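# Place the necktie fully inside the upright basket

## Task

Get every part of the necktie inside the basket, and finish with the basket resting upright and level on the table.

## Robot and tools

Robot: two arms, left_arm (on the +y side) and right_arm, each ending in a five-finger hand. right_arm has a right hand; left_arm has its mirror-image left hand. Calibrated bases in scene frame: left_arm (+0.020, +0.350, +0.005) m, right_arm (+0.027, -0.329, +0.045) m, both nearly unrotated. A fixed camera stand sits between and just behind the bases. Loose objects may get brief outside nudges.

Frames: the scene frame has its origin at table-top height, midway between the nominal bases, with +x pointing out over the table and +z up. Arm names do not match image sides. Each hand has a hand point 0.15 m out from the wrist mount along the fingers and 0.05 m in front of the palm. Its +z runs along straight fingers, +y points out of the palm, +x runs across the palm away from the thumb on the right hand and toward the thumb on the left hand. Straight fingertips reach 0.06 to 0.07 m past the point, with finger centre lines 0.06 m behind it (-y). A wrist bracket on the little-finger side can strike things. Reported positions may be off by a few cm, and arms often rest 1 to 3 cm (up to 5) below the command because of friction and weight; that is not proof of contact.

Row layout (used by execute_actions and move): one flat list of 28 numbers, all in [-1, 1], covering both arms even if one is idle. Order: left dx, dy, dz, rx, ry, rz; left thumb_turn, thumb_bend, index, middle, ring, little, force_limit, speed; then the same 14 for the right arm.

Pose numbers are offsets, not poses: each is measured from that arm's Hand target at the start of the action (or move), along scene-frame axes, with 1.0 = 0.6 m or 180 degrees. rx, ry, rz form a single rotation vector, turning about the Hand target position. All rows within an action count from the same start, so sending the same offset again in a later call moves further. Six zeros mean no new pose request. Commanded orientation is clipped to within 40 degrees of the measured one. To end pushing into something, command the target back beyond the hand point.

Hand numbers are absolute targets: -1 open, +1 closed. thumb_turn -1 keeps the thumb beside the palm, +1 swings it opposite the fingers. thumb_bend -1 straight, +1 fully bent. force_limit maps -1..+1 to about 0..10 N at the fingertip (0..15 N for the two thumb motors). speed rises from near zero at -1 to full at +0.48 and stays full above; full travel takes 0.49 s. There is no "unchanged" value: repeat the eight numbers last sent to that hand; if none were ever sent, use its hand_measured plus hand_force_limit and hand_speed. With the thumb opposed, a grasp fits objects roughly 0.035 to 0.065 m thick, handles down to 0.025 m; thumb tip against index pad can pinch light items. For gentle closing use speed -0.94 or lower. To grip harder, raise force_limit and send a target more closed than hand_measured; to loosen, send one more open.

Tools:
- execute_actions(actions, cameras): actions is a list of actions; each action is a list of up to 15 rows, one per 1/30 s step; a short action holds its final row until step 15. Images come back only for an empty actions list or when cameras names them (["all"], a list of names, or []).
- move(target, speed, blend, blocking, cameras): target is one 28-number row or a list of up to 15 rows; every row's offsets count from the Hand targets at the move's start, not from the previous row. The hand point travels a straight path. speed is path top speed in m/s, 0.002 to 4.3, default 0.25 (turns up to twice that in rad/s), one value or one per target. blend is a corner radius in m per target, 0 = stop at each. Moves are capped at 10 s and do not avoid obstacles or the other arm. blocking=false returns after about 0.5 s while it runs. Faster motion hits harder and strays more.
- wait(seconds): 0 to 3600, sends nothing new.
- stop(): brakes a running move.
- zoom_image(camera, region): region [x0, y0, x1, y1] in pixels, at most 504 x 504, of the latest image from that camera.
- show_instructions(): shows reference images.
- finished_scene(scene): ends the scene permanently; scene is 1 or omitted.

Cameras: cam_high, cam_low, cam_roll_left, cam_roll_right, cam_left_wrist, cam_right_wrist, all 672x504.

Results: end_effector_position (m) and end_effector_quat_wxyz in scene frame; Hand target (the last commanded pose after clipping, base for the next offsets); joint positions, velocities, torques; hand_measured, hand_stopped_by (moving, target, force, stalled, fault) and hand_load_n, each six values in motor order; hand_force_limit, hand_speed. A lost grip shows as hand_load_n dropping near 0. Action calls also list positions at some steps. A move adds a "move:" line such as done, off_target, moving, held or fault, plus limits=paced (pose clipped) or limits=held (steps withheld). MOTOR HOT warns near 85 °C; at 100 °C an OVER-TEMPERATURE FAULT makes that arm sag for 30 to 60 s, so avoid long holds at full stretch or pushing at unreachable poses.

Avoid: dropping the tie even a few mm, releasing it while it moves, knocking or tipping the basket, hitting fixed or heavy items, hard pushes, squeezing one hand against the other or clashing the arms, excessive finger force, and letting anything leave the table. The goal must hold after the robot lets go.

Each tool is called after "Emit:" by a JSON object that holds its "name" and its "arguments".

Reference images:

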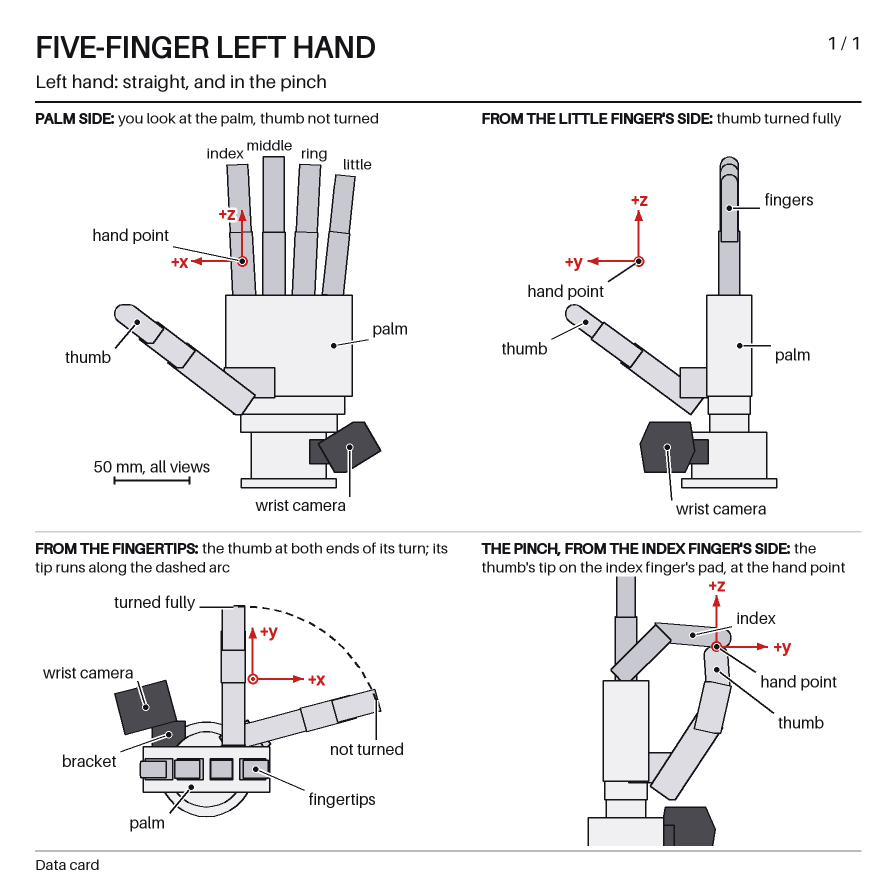

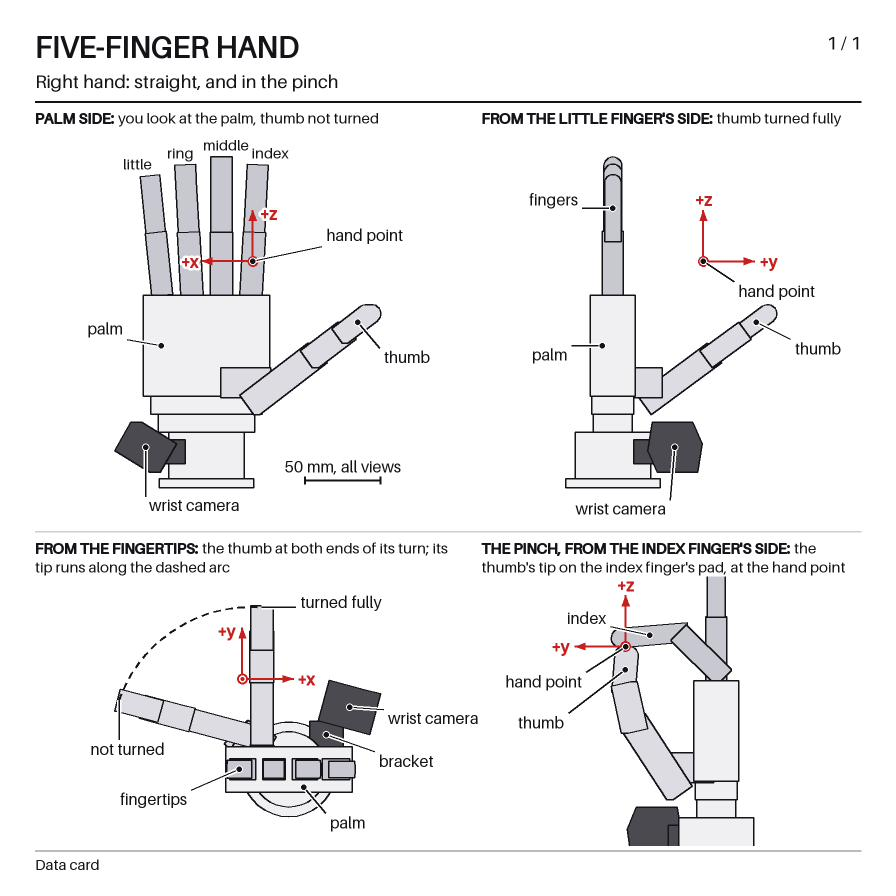

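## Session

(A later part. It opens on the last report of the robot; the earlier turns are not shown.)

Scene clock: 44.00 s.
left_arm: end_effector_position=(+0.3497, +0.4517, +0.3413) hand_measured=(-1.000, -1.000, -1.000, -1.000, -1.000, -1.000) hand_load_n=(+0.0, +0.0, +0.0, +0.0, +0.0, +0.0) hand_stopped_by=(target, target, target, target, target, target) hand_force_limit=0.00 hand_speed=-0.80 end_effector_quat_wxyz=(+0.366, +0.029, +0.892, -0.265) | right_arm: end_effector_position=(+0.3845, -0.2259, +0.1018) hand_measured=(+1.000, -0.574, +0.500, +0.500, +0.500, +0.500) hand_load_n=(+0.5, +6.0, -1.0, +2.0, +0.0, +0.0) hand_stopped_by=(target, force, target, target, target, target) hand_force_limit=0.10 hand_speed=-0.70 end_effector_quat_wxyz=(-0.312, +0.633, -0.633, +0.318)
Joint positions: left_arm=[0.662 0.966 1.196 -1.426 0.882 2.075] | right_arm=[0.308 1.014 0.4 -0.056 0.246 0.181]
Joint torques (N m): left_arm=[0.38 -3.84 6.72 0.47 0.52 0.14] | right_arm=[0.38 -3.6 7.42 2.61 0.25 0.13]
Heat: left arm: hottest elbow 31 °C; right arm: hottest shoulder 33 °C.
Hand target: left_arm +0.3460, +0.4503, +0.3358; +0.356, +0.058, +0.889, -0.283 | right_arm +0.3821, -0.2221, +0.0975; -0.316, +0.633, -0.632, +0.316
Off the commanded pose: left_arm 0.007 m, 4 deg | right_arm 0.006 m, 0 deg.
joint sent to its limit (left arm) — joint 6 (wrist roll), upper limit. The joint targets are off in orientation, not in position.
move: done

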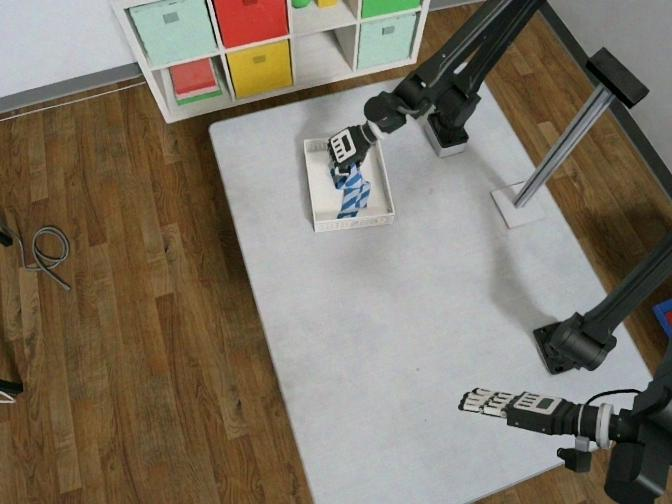

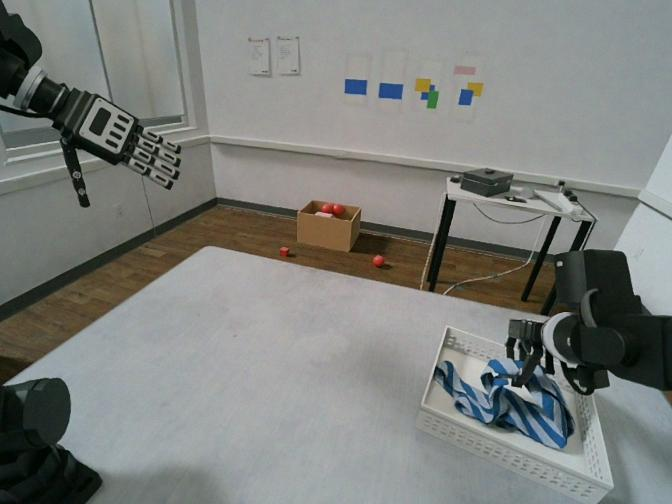

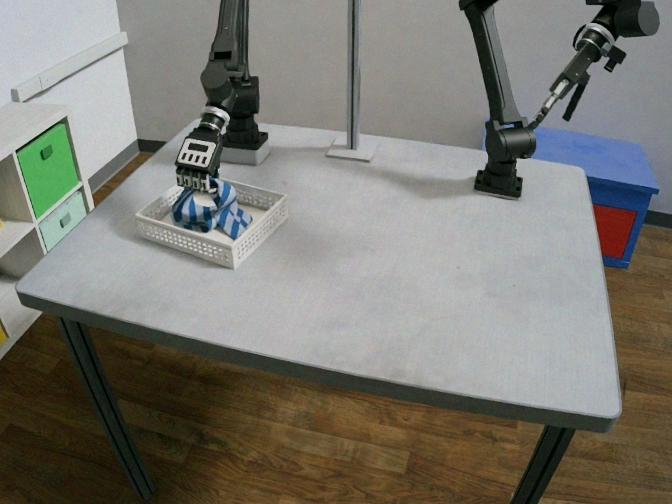

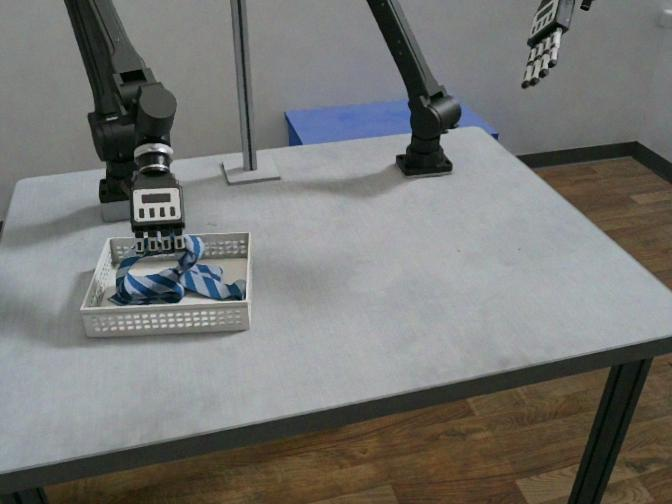

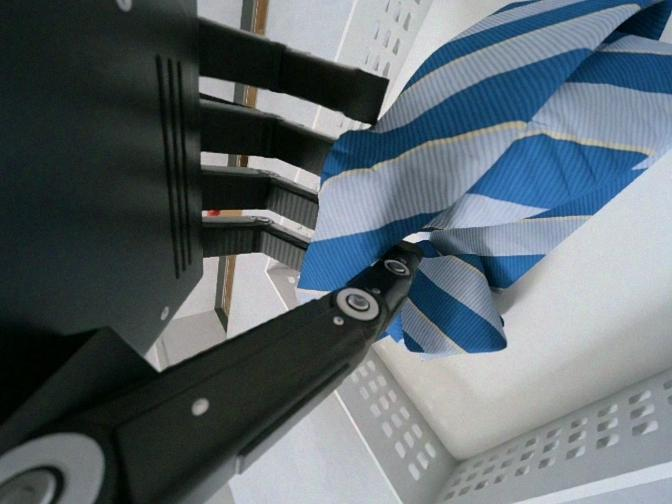

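Emit:
{"name": "move", "arguments": {"target": [[0,0,0,0,0,0,-1,-1,-1,-1,-1,-1,0,-0.8,0,0.02,-0.04,0,0,0,1,-0.5,0.5,0.5,0.5,0.5,0.1,-0.7],[0,0,0,0,0,0,-1,-1,-1,-1,-1,-1,0,-0.8,0,0.02,-0.04,0,0,0,1,-0.9,0.1,0.1,0.1,0.1,0.1,-0.7]], "speed": 0.06, "cameras": ["cam_high","cam_low","cam_roll_left","cam_roll_right","cam_right_wrist"]}}

Scene clock: 46.13 s.
left_arm: end_effector_position=(+0.3497, +0.4517, +0.3413) hand_measured=(-1.000, -1.000, -1.000, -1.000, -1.000, -1.000) hand_load_n=(+0.0, +0.5, +0.0, +0.0, +0.0, +0.0) hand_stopped_by=(target, target, target, target, target, target) hand_force_limit=0.00 hand_speed=-0.80 end_effector_quat_wxyz=(+0.366, +0.029, +0.892, -0.265) | right_arm: end_effector_position=(+0.3855, -0.2131, +0.0783) hand_measured=(+1.000, -0.900, +0.100, +0.100, +0.100, +0.100) hand_load_n=(+0.0, +0.0, +0.0, +0.5, +0.0, +0.0) hand_stopped_by=(target, target, target, target, target, target) hand_force_limit=0.10 hand_speed=-0.70 end_effector_quat_wxyz=(-0.313, +0.633, -0.632, +0.318)
Joint positions: left_arm=[0.662 0.966 1.196 -1.426 0.882 2.075] | right_arm=[0.354 1.104 0.373 0.055 0.281 0.21]
Joint torques (N m): left_arm=[0.79 -3.96 6.76 0.42 0.5 0.12] | right_arm=[0.21 -4.13 6.72 2.54 0.27 0.12]
Heat: left arm: hottest elbow 31 °C; right arm: hottest shoulder 33 °C.
Hand target: left_arm +0.3460, +0.4503, +0.3358; +0.356, +0.058, +0.889, -0.283 | right_arm +0.3821, -0.2100, +0.0734; -0.316, +0.633, -0.632, +0.316
Off the commanded pose: left_arm 0.007 m, 4 deg | right_arm 0.007 m, 0 deg.
joint sent to its limit (left arm) — joint 6 (wrist roll), upper limit. The joint targets are off in orientation, not in position.
move: done

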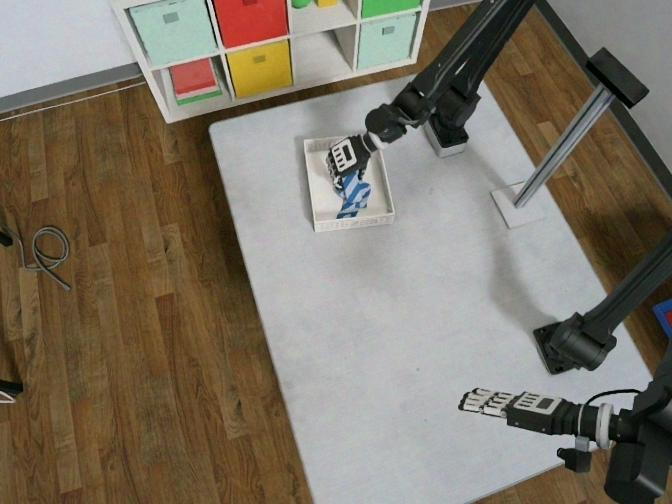

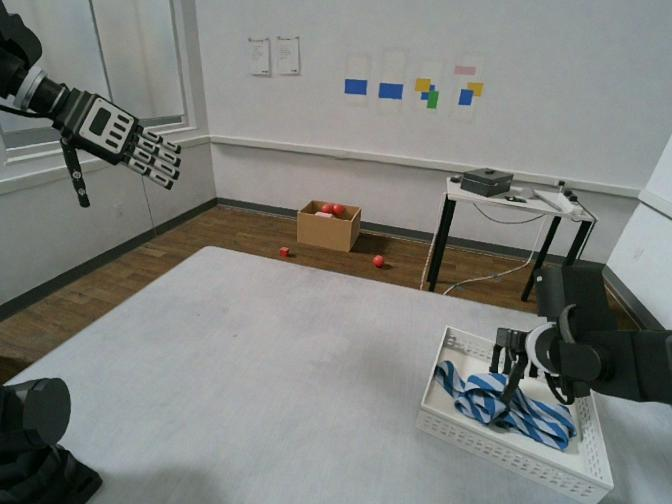

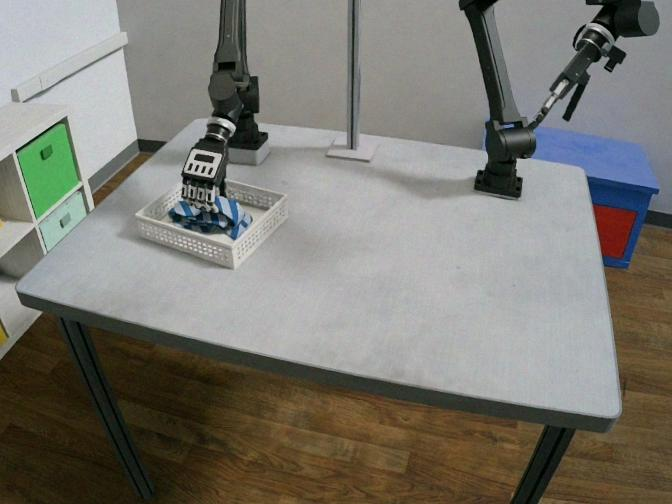

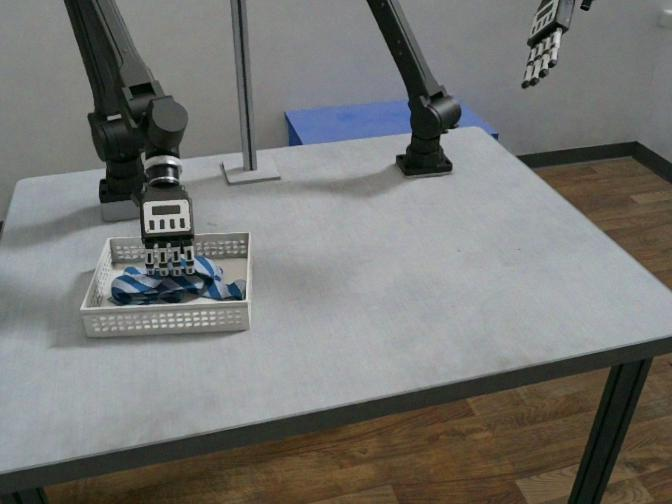

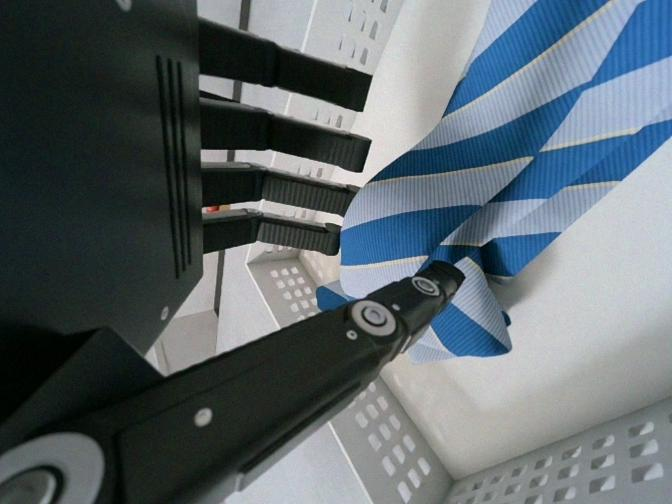

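Emit:
{"name": "move", "arguments": {"target": [[0,0,0,0,0,0,-1,-1,-1,-1,-1,-1,0,-0.8,0,0,0.1,0,0,0,1,-0.9,0.1,0.1,0.1,0.1,0.1,-0.7],[0,0,0,0,0,0,-1,-1,-1,-1,-1,-1,0,-0.8,-0.1,0,0.36,0,0,0,1,-0.9,0.1,0.1,0.1,0.1,0.1,-0.7]], "speed": [0.08,0.2], "blend": [0.02,0], "cameras": ["cam_high","cam_low","cam_roll_left","cam_roll_right","cam_right_wrist"]}}

Scene clock: 48.50 s.
left_arm: end_effector_position=(+0.3497, +0.4517, +0.3413) hand_measured=(-1.000, -1.000, -1.000, -1.000, -1.000, -1.000) hand_load_n=(+0.0, +0.0, -0.5, +0.0, +0.0, +0.0) hand_stopped_by=(target, target, target, target, target, target) hand_force_limit=0.00 hand_speed=-0.80 end_effector_quat_wxyz=(+0.366, +0.029, +0.892, -0.265) | right_arm: end_effector_position=(+0.3173, -0.2164, +0.2650) hand_measured=(+1.000, -0.900, +0.100, +0.100, +0.100, +0.100) hand_load_n=(+0.0, +0.0, +0.0, +0.0, +0.0, +0.0) hand_stopped_by=(target, target, target, target, target, target) hand_force_limit=0.10 hand_speed=-0.70 end_effector_quat_wxyz=(-0.299, +0.640, -0.634, +0.313)
Joint positions: left_arm=[0.662 0.966 1.196 -1.426 0.882 2.075] | right_arm=[0.46 0.644 0.712 -0.801 0.363 0.281]
Joint torques (N m): left_arm=[0.44 -4.07 6.78 0.46 0.5 0.12] | right_arm=[0.21 -0.62 13.93 1.17 0.32 0.14]
Heat: left arm: hottest elbow 31 °C; right arm: hottest shoulder 33 °C.
Hand target: left_arm +0.3460, +0.4503, +0.3358; +0.356, +0.058, +0.889, -0.283 | right_arm +0.3221, -0.2100, +0.2896; -0.316, +0.633, -0.632, +0.316
Off the commanded pose: left_arm 0.007 m, 4 deg | right_arm 0.026 m, 2 deg.
joint sent to its limit (left arm) — joint 6 (wrist roll), upper limit. The joint targets are off in orientation, not in position.
move: off_target (right_arm)

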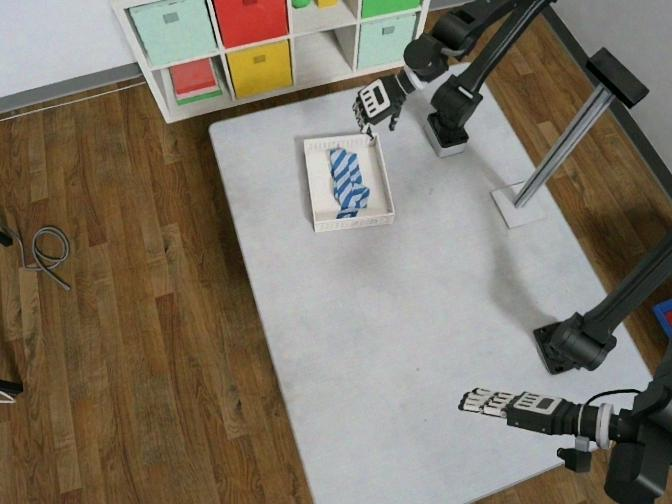

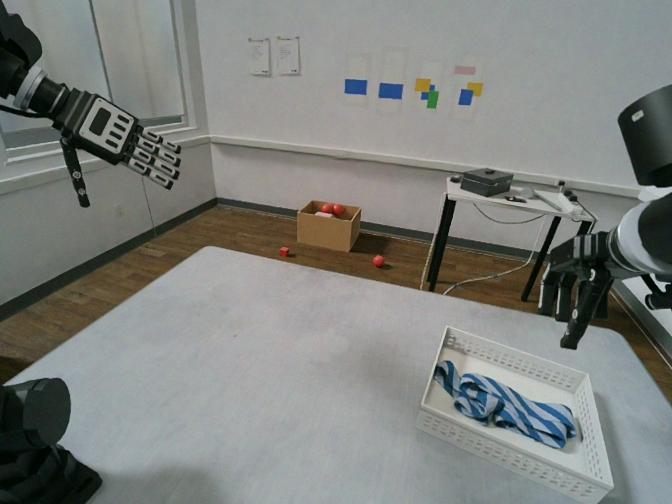

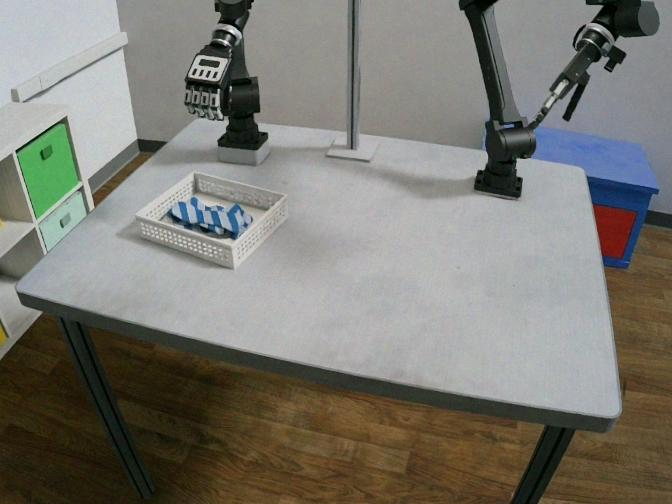

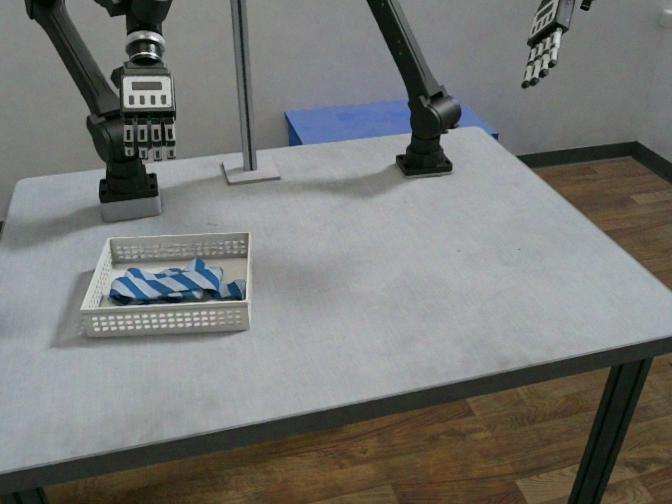

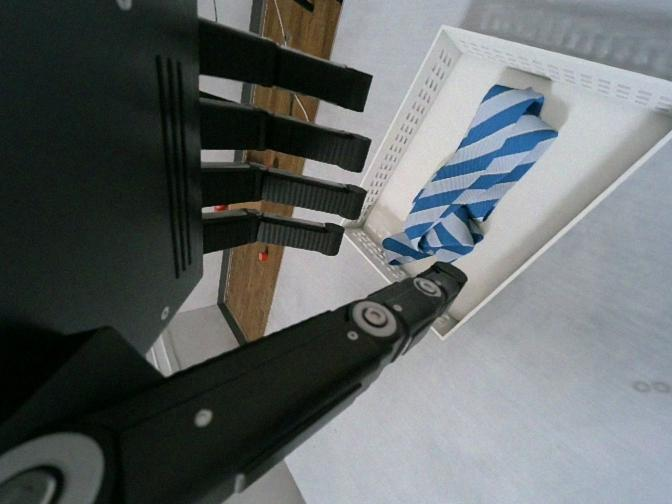

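Emit:
{"name": "zoom_image", "arguments": {"camera": "cam_low", "region": [400, 310, 630, 500]}}

Emit:
{"name": "zoom_image", "arguments": {"camera": "cam_roll_right", "region": [60, 220, 280, 350]}}

Emit:
{"name": "zoom_image", "arguments": {"camera": "cam_high", "region": [290, 120, 410, 240]}}

Scaled by 2.191.

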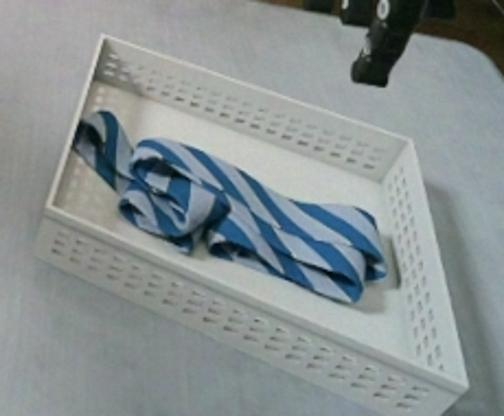

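Scaled by 2.291.

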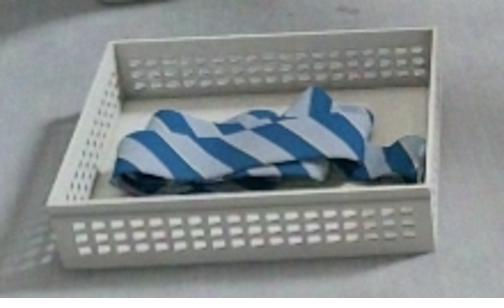

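Scaled by 4.200.

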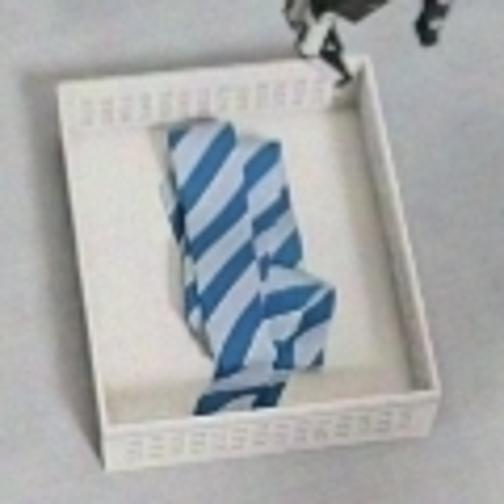

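All of the necktie is inside the basket, and the basket is flat on the table.

Emit:
{"name": "finished_scene", "arguments": {}}

The scene is finished: the task was done.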